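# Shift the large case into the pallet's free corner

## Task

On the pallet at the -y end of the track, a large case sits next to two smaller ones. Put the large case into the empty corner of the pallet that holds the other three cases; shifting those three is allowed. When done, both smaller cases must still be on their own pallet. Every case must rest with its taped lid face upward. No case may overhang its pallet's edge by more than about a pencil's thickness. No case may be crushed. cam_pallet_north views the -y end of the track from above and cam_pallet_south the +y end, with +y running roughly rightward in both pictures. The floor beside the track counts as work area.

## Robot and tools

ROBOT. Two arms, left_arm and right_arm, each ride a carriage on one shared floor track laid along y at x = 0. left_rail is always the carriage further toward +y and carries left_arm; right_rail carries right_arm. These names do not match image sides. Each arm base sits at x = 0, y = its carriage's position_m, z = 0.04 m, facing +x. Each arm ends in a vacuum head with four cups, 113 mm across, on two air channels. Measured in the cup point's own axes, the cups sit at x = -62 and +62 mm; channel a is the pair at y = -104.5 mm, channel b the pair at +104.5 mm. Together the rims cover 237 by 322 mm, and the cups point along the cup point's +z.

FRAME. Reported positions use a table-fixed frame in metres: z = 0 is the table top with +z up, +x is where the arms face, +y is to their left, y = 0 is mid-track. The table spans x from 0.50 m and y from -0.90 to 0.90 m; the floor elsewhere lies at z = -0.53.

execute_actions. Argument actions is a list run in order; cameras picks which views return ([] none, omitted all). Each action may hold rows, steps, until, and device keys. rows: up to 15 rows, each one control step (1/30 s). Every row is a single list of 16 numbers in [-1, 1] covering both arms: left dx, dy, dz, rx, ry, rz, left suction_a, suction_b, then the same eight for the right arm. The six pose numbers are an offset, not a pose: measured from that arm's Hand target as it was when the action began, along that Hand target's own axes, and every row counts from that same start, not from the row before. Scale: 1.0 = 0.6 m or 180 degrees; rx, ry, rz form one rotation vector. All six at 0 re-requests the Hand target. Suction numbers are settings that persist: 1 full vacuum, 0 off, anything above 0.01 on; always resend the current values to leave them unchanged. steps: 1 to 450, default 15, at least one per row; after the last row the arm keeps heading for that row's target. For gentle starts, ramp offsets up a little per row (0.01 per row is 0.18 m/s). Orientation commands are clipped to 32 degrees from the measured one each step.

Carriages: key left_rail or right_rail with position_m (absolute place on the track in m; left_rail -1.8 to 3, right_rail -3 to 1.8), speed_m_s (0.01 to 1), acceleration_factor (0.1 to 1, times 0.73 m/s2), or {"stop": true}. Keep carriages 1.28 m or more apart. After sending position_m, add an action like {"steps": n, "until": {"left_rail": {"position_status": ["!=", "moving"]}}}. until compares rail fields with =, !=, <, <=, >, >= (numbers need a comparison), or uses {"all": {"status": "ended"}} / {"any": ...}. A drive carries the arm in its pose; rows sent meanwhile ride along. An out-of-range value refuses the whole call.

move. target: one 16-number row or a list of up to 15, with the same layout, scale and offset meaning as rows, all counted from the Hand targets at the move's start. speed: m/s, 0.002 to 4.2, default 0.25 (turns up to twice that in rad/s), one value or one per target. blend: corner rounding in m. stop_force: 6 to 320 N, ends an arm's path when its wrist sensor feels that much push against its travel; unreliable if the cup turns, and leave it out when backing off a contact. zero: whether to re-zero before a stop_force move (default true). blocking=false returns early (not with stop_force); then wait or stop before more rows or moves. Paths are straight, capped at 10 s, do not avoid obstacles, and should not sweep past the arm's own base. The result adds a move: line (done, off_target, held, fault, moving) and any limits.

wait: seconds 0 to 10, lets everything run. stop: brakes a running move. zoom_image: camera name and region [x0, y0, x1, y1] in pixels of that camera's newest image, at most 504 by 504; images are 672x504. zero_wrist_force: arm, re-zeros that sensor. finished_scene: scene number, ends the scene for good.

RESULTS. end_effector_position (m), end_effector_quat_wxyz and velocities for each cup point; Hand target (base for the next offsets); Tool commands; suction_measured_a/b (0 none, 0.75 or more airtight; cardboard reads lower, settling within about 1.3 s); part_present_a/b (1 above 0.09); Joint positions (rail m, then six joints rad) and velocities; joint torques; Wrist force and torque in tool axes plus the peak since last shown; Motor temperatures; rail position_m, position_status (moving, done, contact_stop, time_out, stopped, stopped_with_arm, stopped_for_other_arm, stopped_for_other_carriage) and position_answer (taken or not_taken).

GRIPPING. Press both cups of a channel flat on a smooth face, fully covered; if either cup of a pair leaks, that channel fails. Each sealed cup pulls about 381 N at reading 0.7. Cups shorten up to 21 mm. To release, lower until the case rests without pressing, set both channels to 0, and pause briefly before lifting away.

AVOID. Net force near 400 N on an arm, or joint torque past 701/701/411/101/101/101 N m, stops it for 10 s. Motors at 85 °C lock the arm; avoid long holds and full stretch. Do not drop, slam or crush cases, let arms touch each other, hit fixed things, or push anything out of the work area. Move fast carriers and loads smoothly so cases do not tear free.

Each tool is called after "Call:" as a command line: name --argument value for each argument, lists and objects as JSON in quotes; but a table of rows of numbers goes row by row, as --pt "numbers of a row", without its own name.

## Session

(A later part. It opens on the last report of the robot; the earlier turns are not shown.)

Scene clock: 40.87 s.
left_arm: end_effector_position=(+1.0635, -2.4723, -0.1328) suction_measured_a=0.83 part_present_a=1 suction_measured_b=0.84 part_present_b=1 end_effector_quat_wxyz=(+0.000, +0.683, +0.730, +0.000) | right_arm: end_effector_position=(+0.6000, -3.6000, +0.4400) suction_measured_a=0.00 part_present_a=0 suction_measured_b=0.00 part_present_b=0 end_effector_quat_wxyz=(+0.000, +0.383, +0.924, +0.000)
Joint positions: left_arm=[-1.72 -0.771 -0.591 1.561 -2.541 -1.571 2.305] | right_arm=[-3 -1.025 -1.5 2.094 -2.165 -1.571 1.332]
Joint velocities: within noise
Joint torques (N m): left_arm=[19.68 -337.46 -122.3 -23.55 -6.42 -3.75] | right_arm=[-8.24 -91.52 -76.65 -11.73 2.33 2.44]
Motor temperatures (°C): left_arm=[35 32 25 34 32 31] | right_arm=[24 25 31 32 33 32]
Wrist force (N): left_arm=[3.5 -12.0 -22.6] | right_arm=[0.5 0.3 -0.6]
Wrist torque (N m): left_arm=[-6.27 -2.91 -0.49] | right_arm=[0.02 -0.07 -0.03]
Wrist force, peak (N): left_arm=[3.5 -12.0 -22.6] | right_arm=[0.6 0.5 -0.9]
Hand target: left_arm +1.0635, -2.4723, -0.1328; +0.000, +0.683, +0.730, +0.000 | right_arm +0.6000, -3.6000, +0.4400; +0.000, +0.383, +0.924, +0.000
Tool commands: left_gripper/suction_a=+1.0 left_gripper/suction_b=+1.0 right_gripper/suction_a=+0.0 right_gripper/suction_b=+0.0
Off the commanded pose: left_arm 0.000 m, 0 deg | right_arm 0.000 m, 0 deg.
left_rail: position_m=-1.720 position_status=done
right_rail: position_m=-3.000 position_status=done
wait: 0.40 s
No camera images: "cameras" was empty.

Call:
move --pt "0 0 -0.6 0 0 0 1 1 0 0 0 0 0 0 0 0" --pt "0.955 -0.294 -0.95 0 0 -0.479 1 1 0 0 0 0 0 0 0 0" --speed 0.4 --blend 0.05 --cameras '["cam_pallet_north"]'

Call:
zoom_image --camera "cam_pallet_north" --region '[290, 140, 560, 340]'

Call:
execute_actions --actions '[{"left_rail":{"position_m":2.17,"acceleration_factor":0.8},"steps":300,"until":{"left_rail":{"position_status":["!=","moving"]}}}]' --cameras '["cam_pallet_south"]'

Scene clock: 44.70 s.
left_arm: end_effector_position=(+0.8497, -1.9124, +0.4369) suction_measured_a=0.83 part_present_a=1 suction_measured_b=0.84 part_present_b=1 end_effector_quat_wxyz=(+0.000, +0.000, +1.000, +0.000) | right_arm: end_effector_position=(+0.6000, -3.6000, +0.4400) suction_measured_a=0.00 part_present_a=0 suction_measured_b=0.00 part_present_b=0 end_effector_quat_wxyz=(+0.000, +0.383, +0.924, +0.000)
Joint positions: left_arm=[-1.72 -0.455 -1.472 2.068 -2.167 -1.571 1.116] | right_arm=[-3 -1.025 -1.5 2.094 -2.165 -1.571 1.332]
Joint velocities: within noise
Joint torques (N m): left_arm=[35.62 -217.06 -150.79 -20.57 2.69 -3.48] | right_arm=[-10.53 -90.75 -77.12 -11 2.14 2.53]
Motor temperatures (°C): left_arm=[35 32 25 34 32 31] | right_arm=[24 25 31 32 33 32]
Wrist force (N): left_arm=[-4.9 -1.5 4.6] | right_arm=[0.5 0.4 -0.8]
Wrist torque (N m): left_arm=[-1.54 -0.30 0.00] | right_arm=[0.03 -0.08 -0.02]
Wrist force, peak (N): left_arm=[-1.8 -5.8 41.9] | right_arm=[0.6 0.5 -1.1]
Hand target: left_arm +0.8496, -1.9121, +0.4371; +0.000, +0.000, +1.000, +0.000 | right_arm +0.6000, -3.6000, +0.4400; +0.000, +0.383, +0.924, +0.000
Off the commanded pose: left_arm 0.000 m, 0 deg | right_arm 0.000 m, 0 deg.
left_rail: position_m=-1.720 position_status=done
right_rail: position_m=-3.000 position_status=done
move: done
Images, in order (width x height): cam_pallet_north 672x504.

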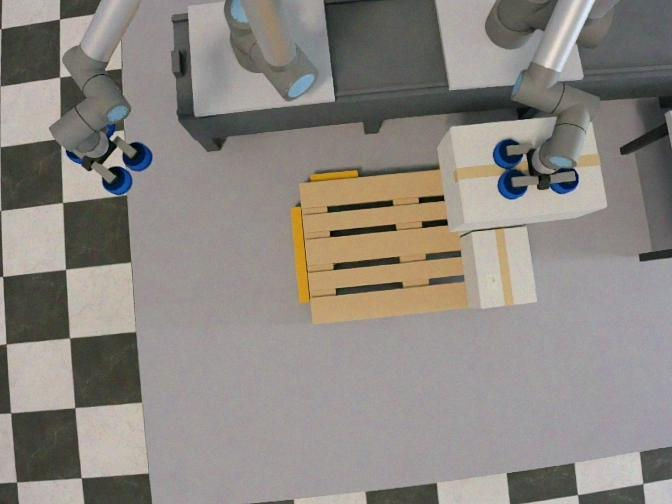

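Scaled by 1.867.

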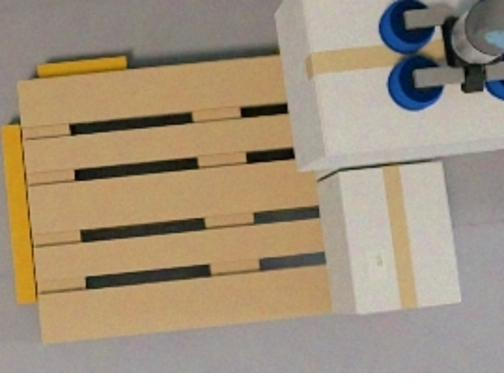

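Scene clock: 50.57 s.
left_arm: end_effector_position=(+0.8496, +1.9779, +0.4371) suction_measured_a=0.83 part_present_a=1 suction_measured_b=0.84 part_present_b=1 end_effector_quat_wxyz=(+0.000, +0.000, +1.000, +0.000) | right_arm: end_effector_position=(+0.6000, -3.6000, +0.4400) suction_measured_a=0.00 part_present_a=0 suction_measured_b=0.00 part_present_b=0 end_effector_quat_wxyz=(+0.000, +0.383, +0.924, +0.000)
Joint positions: left_arm=[2.17 -0.455 -1.472 2.068 -2.167 -1.571 1.116] | right_arm=[-3 -1.025 -1.5 2.094 -2.165 -1.571 1.332]
Joint velocities: within noise
Joint torques (N m): left_arm=[-18.26 -191.6 -173.55 -27.29 -4.44 -3.26] | right_arm=[-10.12 -98.84 -79.84 -11.43 2.1 2.21]
Motor temperatures (°C): left_arm=[35 32 25 34 32 31] | right_arm=[24 25 31 32 33 32]
Wrist force (N): left_arm=[-4.8 -2.1 4.6] | right_arm=[0.3 0.4 -0.7]
Wrist torque (N m): left_arm=[-1.55 -0.30 0.03] | right_arm=[0.04 -0.05 -0.03]
Wrist force, peak (N): left_arm=[-4.6 -16.3 4.9] | right_arm=[0.5 0.5 -1.4]
Hand target: left_arm +0.8496, +1.9779, +0.4371; +0.000, +0.000, +1.000, +0.000 | right_arm +0.6000, -3.6000, +0.4400; +0.000, +0.383, +0.924, +0.000
Tool commands: left_gripper/suction_a=+1.0 left_gripper/suction_b=+1.0 right_gripper/suction_a=+0.0 right_gripper/suction_b=+0.0
Off the commanded pose: left_arm 0.000 m, 0 deg | right_arm 0.000 m, 0 deg.
left_rail: position_m=2.170 position_status=done
right_rail: position_m=-3.000 position_status=done
Images, in order (width x height): cam_pallet_south 672x504.

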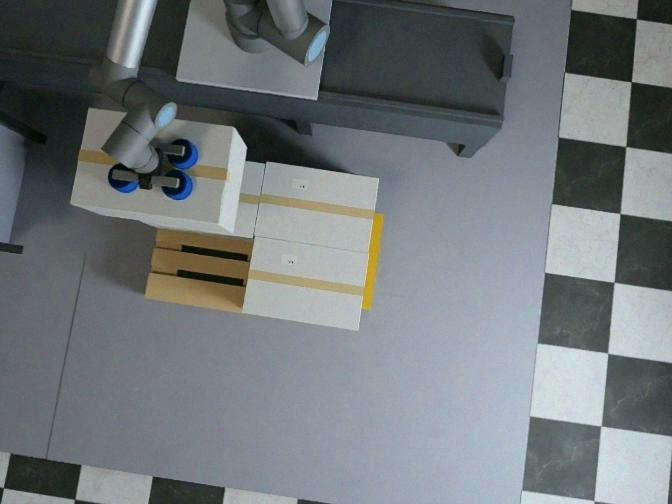

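Call:
move --pt "-0.634 -0.023 0.3 0 0 0 1 1 0 0 0 0 0 0 0 0" --pt "-0.634 -0.023 0.923 0 0 0 1 1 0 0 0 0 0 0 0 0" --speed '[0.35,0.2]' --blend 0.04 --stop_force 70 --cameras '["cam_pallet_south"]'

Call:
zoom_image --camera "cam_pallet_south" --region '[110, 130, 390, 350]'

Scene clock: 55.47 s.
left_arm: end_effector_position=(+1.2301, +1.9640, -0.1166) suction_measured_a=0.83 part_present_a=1 suction_measured_b=0.84 part_present_b=1 end_effector_quat_wxyz=(+0.000, +0.000, +1.000, +0.000) | right_arm: end_effector_position=(+0.6000, -3.6000, +0.4400) suction_measured_a=0.00 part_present_a=0 suction_measured_b=0.00 part_present_b=0 end_effector_quat_wxyz=(+0.000, +0.383, +0.924, +0.000)
Joint positions: left_arm=[2.17 -0.328 -0.642 1.662 -2.591 -1.571 1.243] | right_arm=[-3 -1.025 -1.5 2.094 -2.165 -1.571 1.332]
Joint velocities: within noise
Joint torques (N m): left_arm=[34.06 -355.81 -120.51 -29.12 -1.95 2.26] | right_arm=[-5.06 -101.63 -78.28 -10.76 1.47 1.21]
Motor temperatures (°C): left_arm=[35 32 25 34 32 31] | right_arm=[24 25 31 32 33 32]
Wrist force (N): left_arm=[-5.4 -1.2 4.6] | right_arm=[0.6 0.4 -1.1]
Wrist torque (N m): left_arm=[-1.44 -0.28 0.01] | right_arm=[0.03 -0.10 -0.02]
Wrist force, peak (N): left_arm=[-2.6 -0.4 25.8] | right_arm=[0.6 0.7 -1.1]
Hand target: left_arm +1.2301, +1.9640, -0.1166; +0.000, +0.000, +1.000, +0.000 | right_arm +0.6000, -3.6000, +0.4400; +0.000, +0.383, +0.924, +0.000
Off the commanded pose: left_arm 0.000 m, 0 deg | right_arm 0.000 m, 0 deg.
left_rail: position_m=2.170 position_status=done
right_rail: position_m=-3.000 position_status=done
move: done
Images, in order (width x height): cam_pallet_south 672x504.

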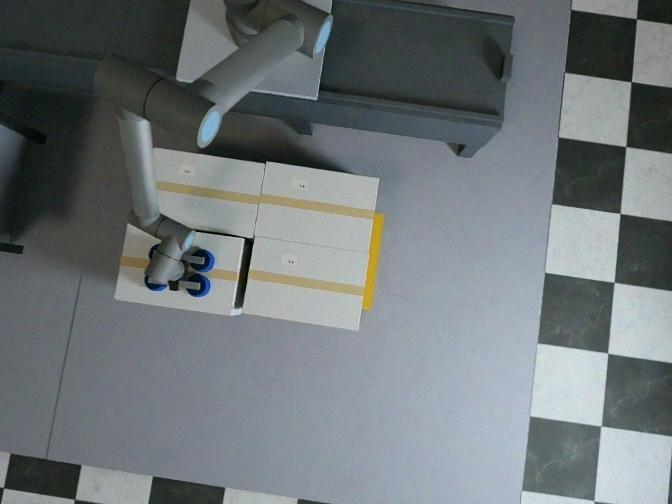

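Scaled by 1.800.

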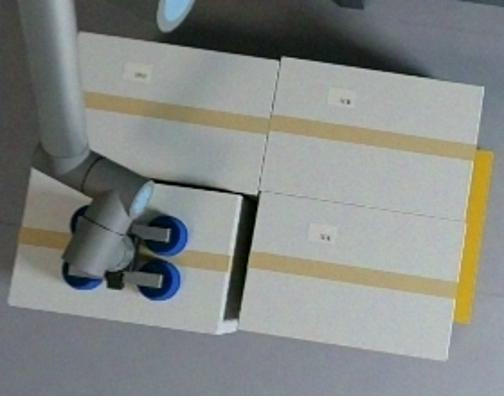

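Call:
move --pt "0 0.072 0 0 0 0.0033 1 1 0 0 0 0 0 0 0 0" --pt "0.033 0.072 0 0 0 0.0033 1 1 0 0 0 0 0 0 0 0" --speed 0.05 --stop_force 180 --cameras '["cam_pallet_south"]'

Call:
zoom_image --camera "cam_pallet_south" --region '[110, 130, 390, 350]'

Call:
zoom_image --camera "cam_pallet_south" --region '[105, 200, 265, 330]'

Scene clock: 58.57 s.
left_arm: end_effector_position=(+1.2103, +2.0072, -0.1166) suction_measured_a=0.83 part_present_a=1 suction_measured_b=0.84 part_present_b=1 end_effector_quat_wxyz=(+0.000, +0.005, +1.000, +0.000) | right_arm: end_effector_position=(+0.6000, -3.6000, +0.4400) suction_measured_a=0.00 part_present_a=0 suction_measured_b=0.00 part_present_b=0 end_effector_quat_wxyz=(+0.000, +0.383, +0.924, +0.000)
Joint positions: left_arm=[2.17 -0.299 -0.658 1.707 -2.62 -1.571 1.282] | right_arm=[-3 -1.025 -1.5 2.094 -2.165 -1.571 1.332]
Joint velocities: within noise
Joint torques (N m): left_arm=[-47.23 -339.04 -35.82 -1.8 -16.7 -4] | right_arm=[-8.79 -98.25 -78.09 -11.1 1.88 1.19]
Motor temperatures (°C): left_arm=[35 32 25 34 32 31] | right_arm=[24 25 31 32 33 32]
Wrist force (N): left_arm=[-66.3 2.0 0.2] | right_arm=[0.5 0.4 -1.0]
Wrist torque (N m): left_arm=[-1.93 -13.61 -0.25] | right_arm=[0.04 -0.08 -0.03]
Wrist force, peak (N): left_arm=[-75.0 9.1 0.4] | right_arm=[0.8 0.8 -0.9]
Hand target: left_arm +1.2103, +2.0072, -0.1167; +0.000, +0.005, +1.000, +0.000 | right_arm +0.6000, -3.6000, +0.4400; +0.000, +0.383, +0.924, +0.000
Off the commanded pose: left_arm 0.000 m, 0 deg | right_arm 0.000 m, 0 deg.
left_rail: position_m=2.170 position_status=done
right_rail: position_m=-3.000 position_status=done
move: done
Images, in order (width x height): cam_pallet_south 672x504.

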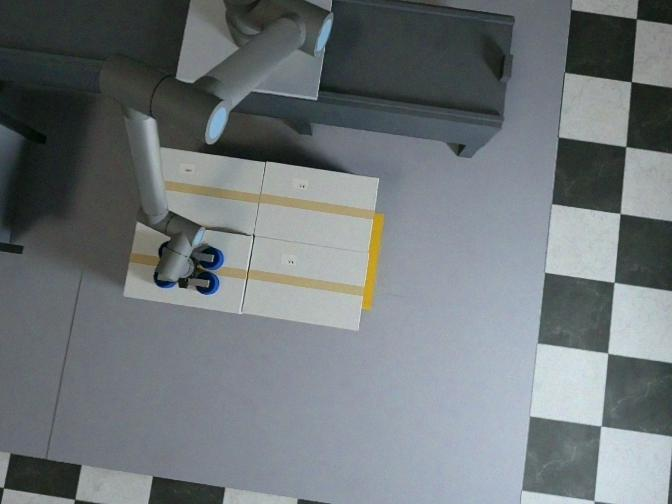

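Scaled by 1.800.

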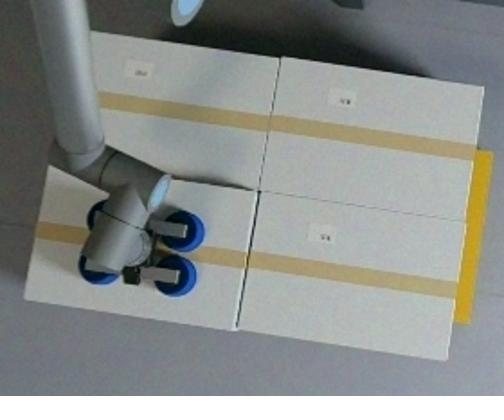

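Scaled by 3.150.

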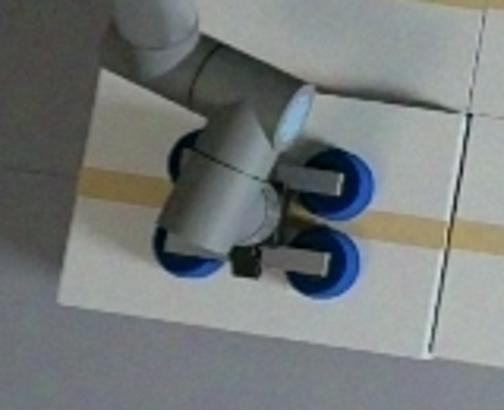

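Call:
move --target '[0.0125,0.007,0,0,0,0,1,1,0,0,0,0,0,0,0,0]' --speed 0.04 --stop_force 180 --cameras '[]'

Call:
move --target '[0,0,0.06,0,0,0,1,1,0,0,0,0,0,0,0,0]' --speed 0.025 --stop_force 100 --cameras '["cam_pallet_south"]'

Call:
zoom_image --camera "cam_pallet_south" --region '[110, 130, 390, 350]'

Call:
zoom_image --camera "cam_pallet_south" --region '[105, 200, 265, 330]'

Scene clock: 62.30 s.
left_arm: end_effector_position=(+1.2029, +2.0115, -0.1166) suction_measured_a=0.83 part_present_a=1 suction_measured_b=0.84 part_present_b=1 end_effector_quat_wxyz=(+0.000, +0.005, +1.000, +0.000) | right_arm: end_effector_position=(+0.6000, -3.6000, +0.4400) suction_measured_a=0.00 part_present_a=0 suction_measured_b=0.00 part_present_b=0 end_effector_quat_wxyz=(+0.000, +0.383, +0.924, +0.000)
Joint positions: left_arm=[2.17 -0.297 -0.663 1.721 -2.629 -1.571 1.284] | right_arm=[-3 -1.025 -1.5 2.094 -2.165 -1.571 1.332]
Joint velocities: within noise
Joint torques (N m): left_arm=[81.82 -310.12 10.2 19.18 15.61 6.02] | right_arm=[-5.05 -98.87 -76.82 -11.59 1.34 1.15]
Motor temperatures (°C): left_arm=[35 32 25 34 32 31] | right_arm=[24 25 31 32 33 32]
Wrist force (N): left_arm=[-95.7 -53.8 0.8] | right_arm=[0.6 0.4 -0.6]
Wrist torque (N m): left_arm=[9.48 -19.61 -5.10] | right_arm=[0.03 -0.09 -0.02]
Wrist force, peak (N): left_arm=[-95.7 -54.0 1.3] | right_arm=[0.4 0.5 -1.3]
Hand target: left_arm +1.2029, +2.0115, -0.1167; +0.000, +0.005, +1.000, +0.000 | right_arm +0.6000, -3.6000, +0.4400; +0.000, +0.383, +0.924, +0.000
Off the commanded pose: left_arm 0.000 m, 0 deg | right_arm 0.000 m, 0 deg.
left_rail: position_m=2.170 position_status=done
right_rail: position_m=-3.000 position_status=done
move: done
No camera images: "cameras" was empty.

Scene clock: 64.67 s.
left_arm: end_effector_position=(+1.2028, +2.0117, -0.1451) suction_measured_a=0.83 part_present_a=1 suction_measured_b=0.84 part_present_b=1 end_effector_quat_wxyz=(+0.000, +0.005, +1.000, +0.000) | right_arm: end_effector_position=(+0.6000, -3.6000, +0.4400) suction_measured_a=0.00 part_present_a=0 suction_measured_b=0.00 part_present_b=0 end_effector_quat_wxyz=(+0.000, +0.383, +0.924, +0.000)
Joint positions: left_arm=[2.17 -0.297 -0.633 1.715 -2.653 -1.571 1.284] | right_arm=[-3 -1.025 -1.5 2.094 -2.165 -1.571 1.332]
Joint velocities: within noise
Joint torques (N m): left_arm=[-49.33 -239.11 -10.61 20.85 -11.04 -2.77] | right_arm=[-3.9 -98.89 -79.44 -11.45 0.51 1.12]
Motor temperatures (°C): left_arm=[35 32 25 34 32 31] | right_arm=[24 25 31 32 33 32]
Wrist force (N): left_arm=[-35.3 45.4 -97.5] | right_arm=[0.4 0.2 -0.7]
Wrist torque (N m): left_arm=[13.33 -21.42 1.04] | right_arm=[0.01 -0.06 -0.02]
Wrist force, peak (N): left_arm=[-102.2 -13.3 -69.7] | right_arm=[0.7 0.3 -1.2]
Hand target: left_arm +1.2028, +2.0117, -0.1451; +0.000, +0.005, +1.000, +0.000 (not the last commanded pose) | right_arm +0.6000, -3.6000, +0.4400; +0.000, +0.383, +0.924, +0.000
Off the commanded pose: left_arm 0.008 m, 0 deg | right_arm 0.000 m, 0 deg.
left_rail: position_m=2.170 position_status=done
right_rail: position_m=-3.000 position_status=done
move: contact (left_arm)
Images, in order (width x height): cam_pallet_south 672x504.

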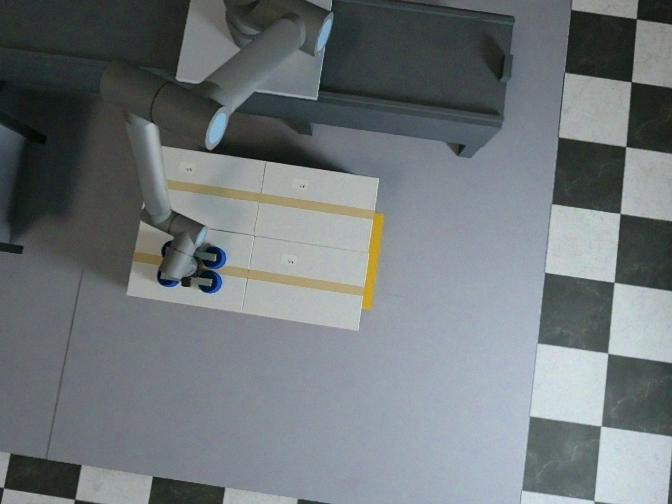

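Scaled by 1.800.

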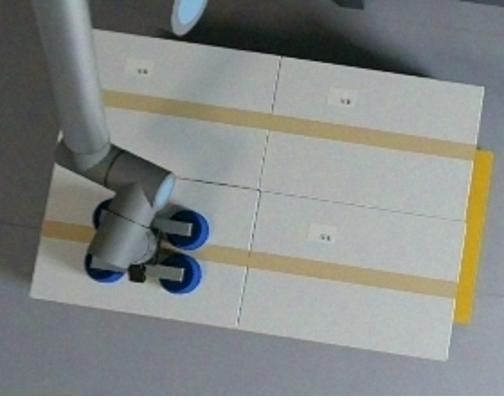

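Scaled by 3.150.

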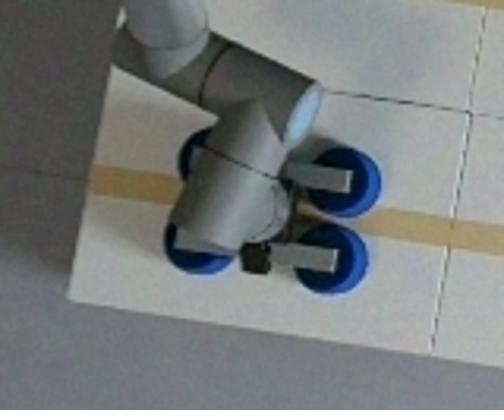

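Call:
execute_actions --actions '[{"rows":[[0,0,0,0,0,0,0,0,0,0,0,0,0,0,0,0]],"steps":28}]' --cameras '[]'

Call:
move --pt "0 0 -0.2 0 0 0 0 0 0 0 0 0 0 0 0 0" --pt "0.7 0 -0.9 0 0 0 0 0 0 0 0 0 0 0 0 0" --speed '[0.25,0.5]' --blend 0.05 --cameras '["cam_pallet_south","cam_pallet_north"]'

Call:
zoom_image --camera "cam_pallet_south" --region '[110, 130, 390, 350]'

Call:
zoom_image --camera "cam_pallet_north" --region '[420, 140, 560, 330]'

Scene clock: 66.07 s.
left_arm: end_effector_position=(+1.2028, +2.0116, -0.1451) suction_measured_a=0.00 part_present_a=0 suction_measured_b=0.00 part_present_b=0 end_effector_quat_wxyz=(+0.000, +0.005, +1.000, +0.000) | right_arm: end_effector_position=(+0.6000, -3.6000, +0.4400) suction_measured_a=0.00 part_present_a=0 suction_measured_b=0.00 part_present_b=0 end_effector_quat_wxyz=(+0.000, +0.383, +0.924, +0.000)
Joint positions: left_arm=[2.17 -0.297 -0.633 1.715 -2.653 -1.571 1.284] | right_arm=[-3 -1.025 -1.5 2.094 -2.165 -1.571 1.332]
Joint velocities: within noise
Joint torques (N m): left_arm=[12.96 -178.9 -32.67 -3.57 3.43 1.9] | right_arm=[-4.82 -98.84 -77.56 -11.71 0.29 1.42]
Motor temperatures (°C): left_arm=[35 32 25 34 32 31] | right_arm=[24 25 31 32 33 32]
Wrist force (N): left_arm=[-3.7 4.4 -66.1] | right_arm=[0.3 0.2 -0.9]
Wrist torque (N m): left_arm=[0.99 -0.09 0.21] | right_arm=[0.01 -0.05 -0.03]
Wrist force, peak (N): left_arm=[-36.4 45.8 -98.0] | right_arm=[0.4 0.8 -1.1]
Hand target: left_arm +1.2028, +2.0117, -0.1451; +0.000, +0.005, +1.000, +0.000 | right_arm +0.6000, -3.6000, +0.4400; +0.000, +0.383, +0.924, +0.000
Off the commanded pose: left_arm 0.000 m, 0 deg | right_arm 0.000 m, 0 deg.
left_rail: position_m=2.170 position_status=done
right_rail: position_m=-3.000 position_status=done
No camera images: "cameras" was empty.

Scene clock: 68.60 s.
left_arm: end_effector_position=(+0.7829, +2.0161, +0.3946) suction_measured_a=0.00 part_present_a=0 suction_measured_b=0.00 part_present_b=0 end_effector_quat_wxyz=(+0.000, +0.005, +1.000, +0.000) | right_arm: end_effector_position=(+0.6000, -3.6000, +0.4400) suction_measured_a=0.00 part_present_a=0 suction_measured_b=0.00 part_present_b=0 end_effector_quat_wxyz=(+0.000, +0.383, +0.924, +0.000)
Joint positions: left_arm=[2.17 -0.449 -1.521 2.194 -2.244 -1.571 1.132] | right_arm=[-3 -1.025 -1.5 2.094 -2.165 -1.571 1.332]
Joint velocities: within noise
Joint torques (N m): left_arm=[-31.82 -113.51 -66.28 -3.35 4.53 -3.98] | right_arm=[-2.39 -99.18 -78.43 -11.7 0.54 0.77]
Motor temperatures (°C): left_arm=[35 32 25 34 32 31] | right_arm=[24 25 31 32 33 32]
Wrist force (N): left_arm=[-8.9 -1.3 2.1] | right_arm=[0.1 0.3 -0.7]
Wrist torque (N m): left_arm=[-0.19 1.24 0.01] | right_arm=[0.02 -0.03 -0.02]
Wrist force, peak (N): left_arm=[-3.6 4.8 -66.3] | right_arm=[0.9 0.5 -1.1]
Hand target: left_arm +0.7827, +2.0161, +0.3948; +0.000, +0.005, +1.000, +0.000 | right_arm +0.6000, -3.6000, +0.4400; +0.000, +0.383, +0.924, +0.000
Off the commanded pose: left_arm 0.000 m, 0 deg | right_arm 0.000 m, 0 deg.
left_rail: position_m=2.170 position_status=done
right_rail: position_m=-3.000 position_status=done
move: done
Images, in order (width x height): cam_pallet_north 672x504, cam_pallet_south 672x504.

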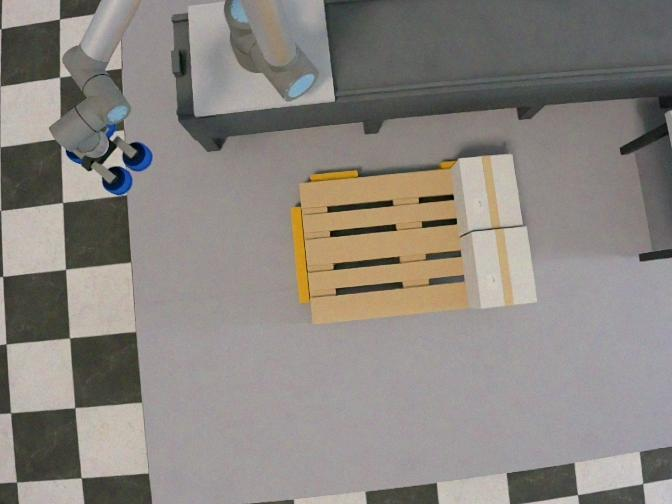

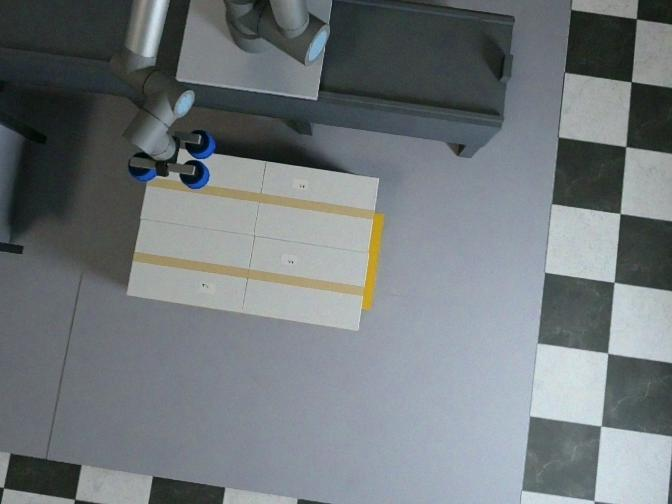

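Scaled by 1.800.

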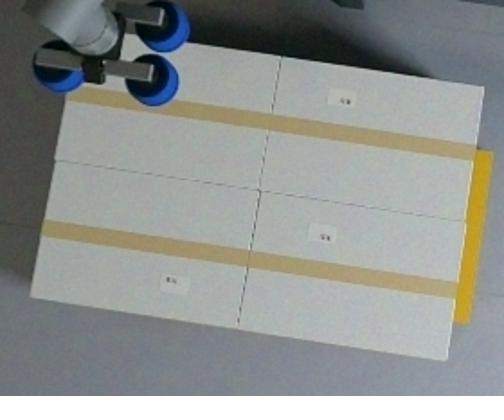

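Scaled by 2.653.

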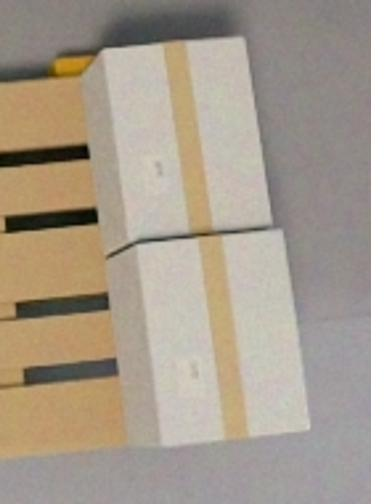

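Call:
move --target '[0.5,0.2,-0.1,0,0,0,0,0,0,0,0,0,0,0,0,0]' --speed 0.4 --cameras '["cam_left_wrist","cam_pallet_south"]'

Call:
zoom_image --camera "cam_pallet_south" --region '[110, 130, 390, 350]'

Scene clock: 70.90 s.
left_arm: end_effector_position=(+0.4841, +2.1392, +0.4547) suction_measured_a=0.00 part_present_a=0 suction_measured_b=0.00 part_present_b=0 end_effector_quat_wxyz=(+0.000, +0.005, +1.000, +0.000) | right_arm: end_effector_position=(+0.6000, -3.6000, +0.4400) suction_measured_a=0.00 part_present_a=0 suction_measured_b=0.00 part_present_b=0 end_effector_quat_wxyz=(+0.000, +0.383, +0.924, +0.000)
Joint positions: left_arm=[2.17 -0.491 -2.025 2.461 -2.007 -1.571 1.09] | right_arm=[-3 -1.025 -1.5 2.094 -2.165 -1.571 1.332]
Joint velocities: within noise
Joint torques (N m): left_arm=[-32.64 -15.51 -76.21 -3.83 4.91 -4.6] | right_arm=[-1.8 -99.42 -77.25 -11.17 0.23 0.62]
Motor temperatures (°C): left_arm=[35 32 25 34 32 31] | right_arm=[24 25 31 32 33 32]
Wrist force (N): left_arm=[-8.7 -1.5 1.7] | right_arm=[0.2 0.7 -1.0]
Wrist torque (N m): left_arm=[-0.25 1.24 -0.01] | right_arm=[0.07 -0.03 -0.02]
Wrist force, peak (N): left_arm=[-12.7 -2.6 2.1] | right_arm=[0.6 0.5 -1.1]
Hand target: left_arm +0.4840, +2.1392, +0.4548; +0.000, +0.005, +1.000, +0.000 | right_arm +0.6000, -3.6000, +0.4400; +0.000, +0.383, +0.924, +0.000
Off the commanded pose: left_arm 0.000 m, 0 deg | right_arm 0.000 m, 0 deg.
left_rail: position_m=2.170 position_status=done
right_rail: position_m=-3.000 position_status=done
move: done
Images, in order (width x height): cam_pallet_south 672x504, cam_left_wrist 672x504.

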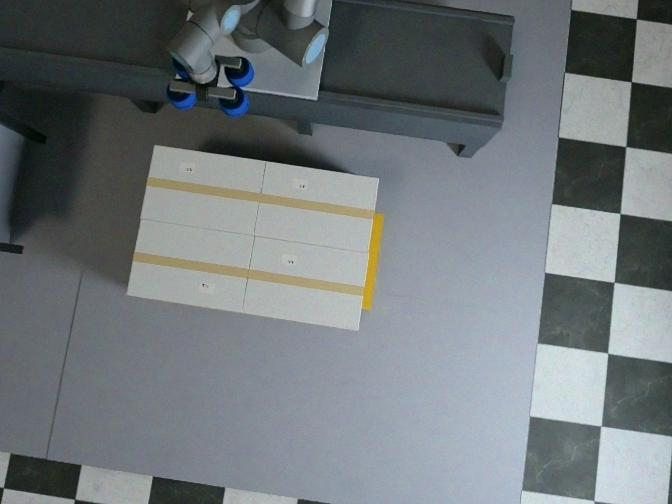

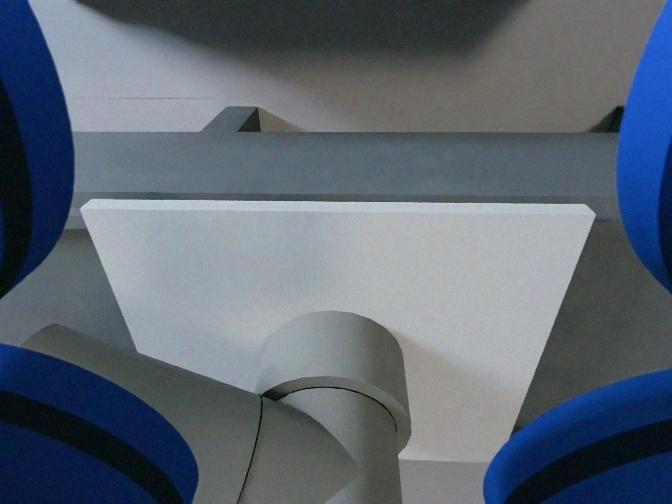

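Scaled by 1.800.

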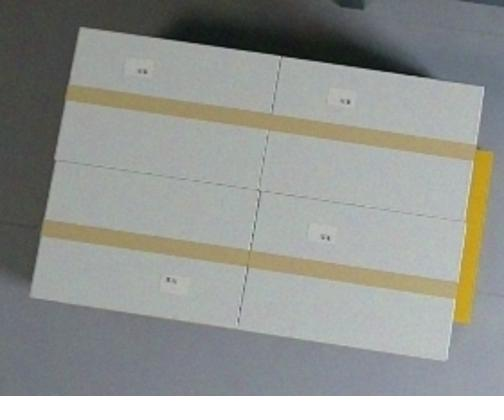

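Call:
move --target '[0,0.1,-0.1,0,0,0.98,0,0,0,0,0,0,0,0,0,0]' --speed 0.8 --cameras '["cam_left_wrist"]'

Call:
zoom_image --camera "cam_left_wrist" --region '[85, 0, 588, 504]'

Scene clock: 74.07 s.
left_arm: end_effector_position=(+0.4846, +2.1992, +0.5148) suction_measured_a=0.00 part_present_a=0 suction_measured_b=0.00 part_present_b=0 end_effector_quat_wxyz=(+0.000, +1.000, +0.026, +0.000) | right_arm: end_effector_position=(+0.6000, -3.6000, +0.4400) suction_measured_a=0.00 part_present_a=0 suction_measured_b=0.00 part_present_b=0 end_effector_quat_wxyz=(+0.000, +0.383, +0.924, +0.000)
Joint positions: left_arm=[2.17 -0.367 -2.064 2.389 -1.896 -1.571 4.293] | right_arm=[-3 -1.025 -1.5 2.094 -2.165 -1.571 1.332]
Joint velocities: within noise
Joint torques (N m): left_arm=[36.38 23.59 -106.84 -3.82 -4.89 1.81] | right_arm=[-4.82 -98.01 -80.13 -11.35 0.5 0.32]
Motor temperatures (°C): left_arm=[35 32 25 34 32 31] | right_arm=[24 25 31 32 33 32]
Wrist force (N): left_arm=[-9.4 -2.2 2.0] | right_arm=[0.3 0.3 -0.9]
Wrist torque (N m): left_arm=[-0.35 1.31 0.03] | right_arm=[0.02 -0.04 -0.02]
Wrist force, peak (N): left_arm=[-10.2 -1.8 2.0] | right_arm=[0.7 0.4 -1.2]
Hand target: left_arm +0.4846, +2.1992, +0.5148; +0.000, +1.000, +0.026, +0.000 | right_arm +0.6000, -3.6000, +0.4400; +0.000, +0.383, +0.924, +0.000
Off the commanded pose: left_arm 0.000 m, 0 deg | right_arm 0.000 m, 0 deg.
left_rail: position_m=2.170 position_status=done
right_rail: position_m=-3.000 position_status=done
move: done
Images, in order (width x height): cam_left_wrist 672x504.

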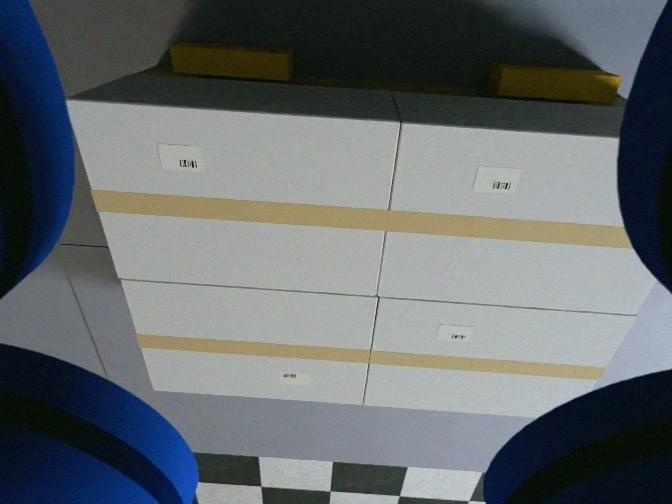

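Scaled by 1.000.

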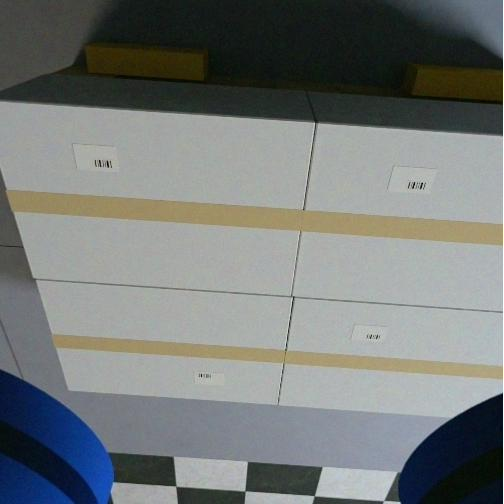

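Call:
zoom_image --camera "cam_left_wrist" --region '[120, 20, 380, 140]'

Call:
zoom_image --camera "cam_left_wrist" --region '[370, 40, 640, 150]'

Scaled by 1.938.

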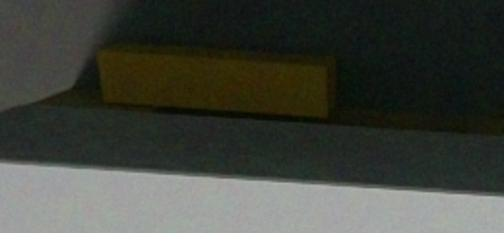

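Scaled by 1.867.

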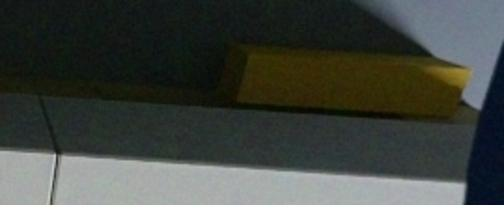

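Call:
finished_scene --scene 2

The scene is finished: the task was done.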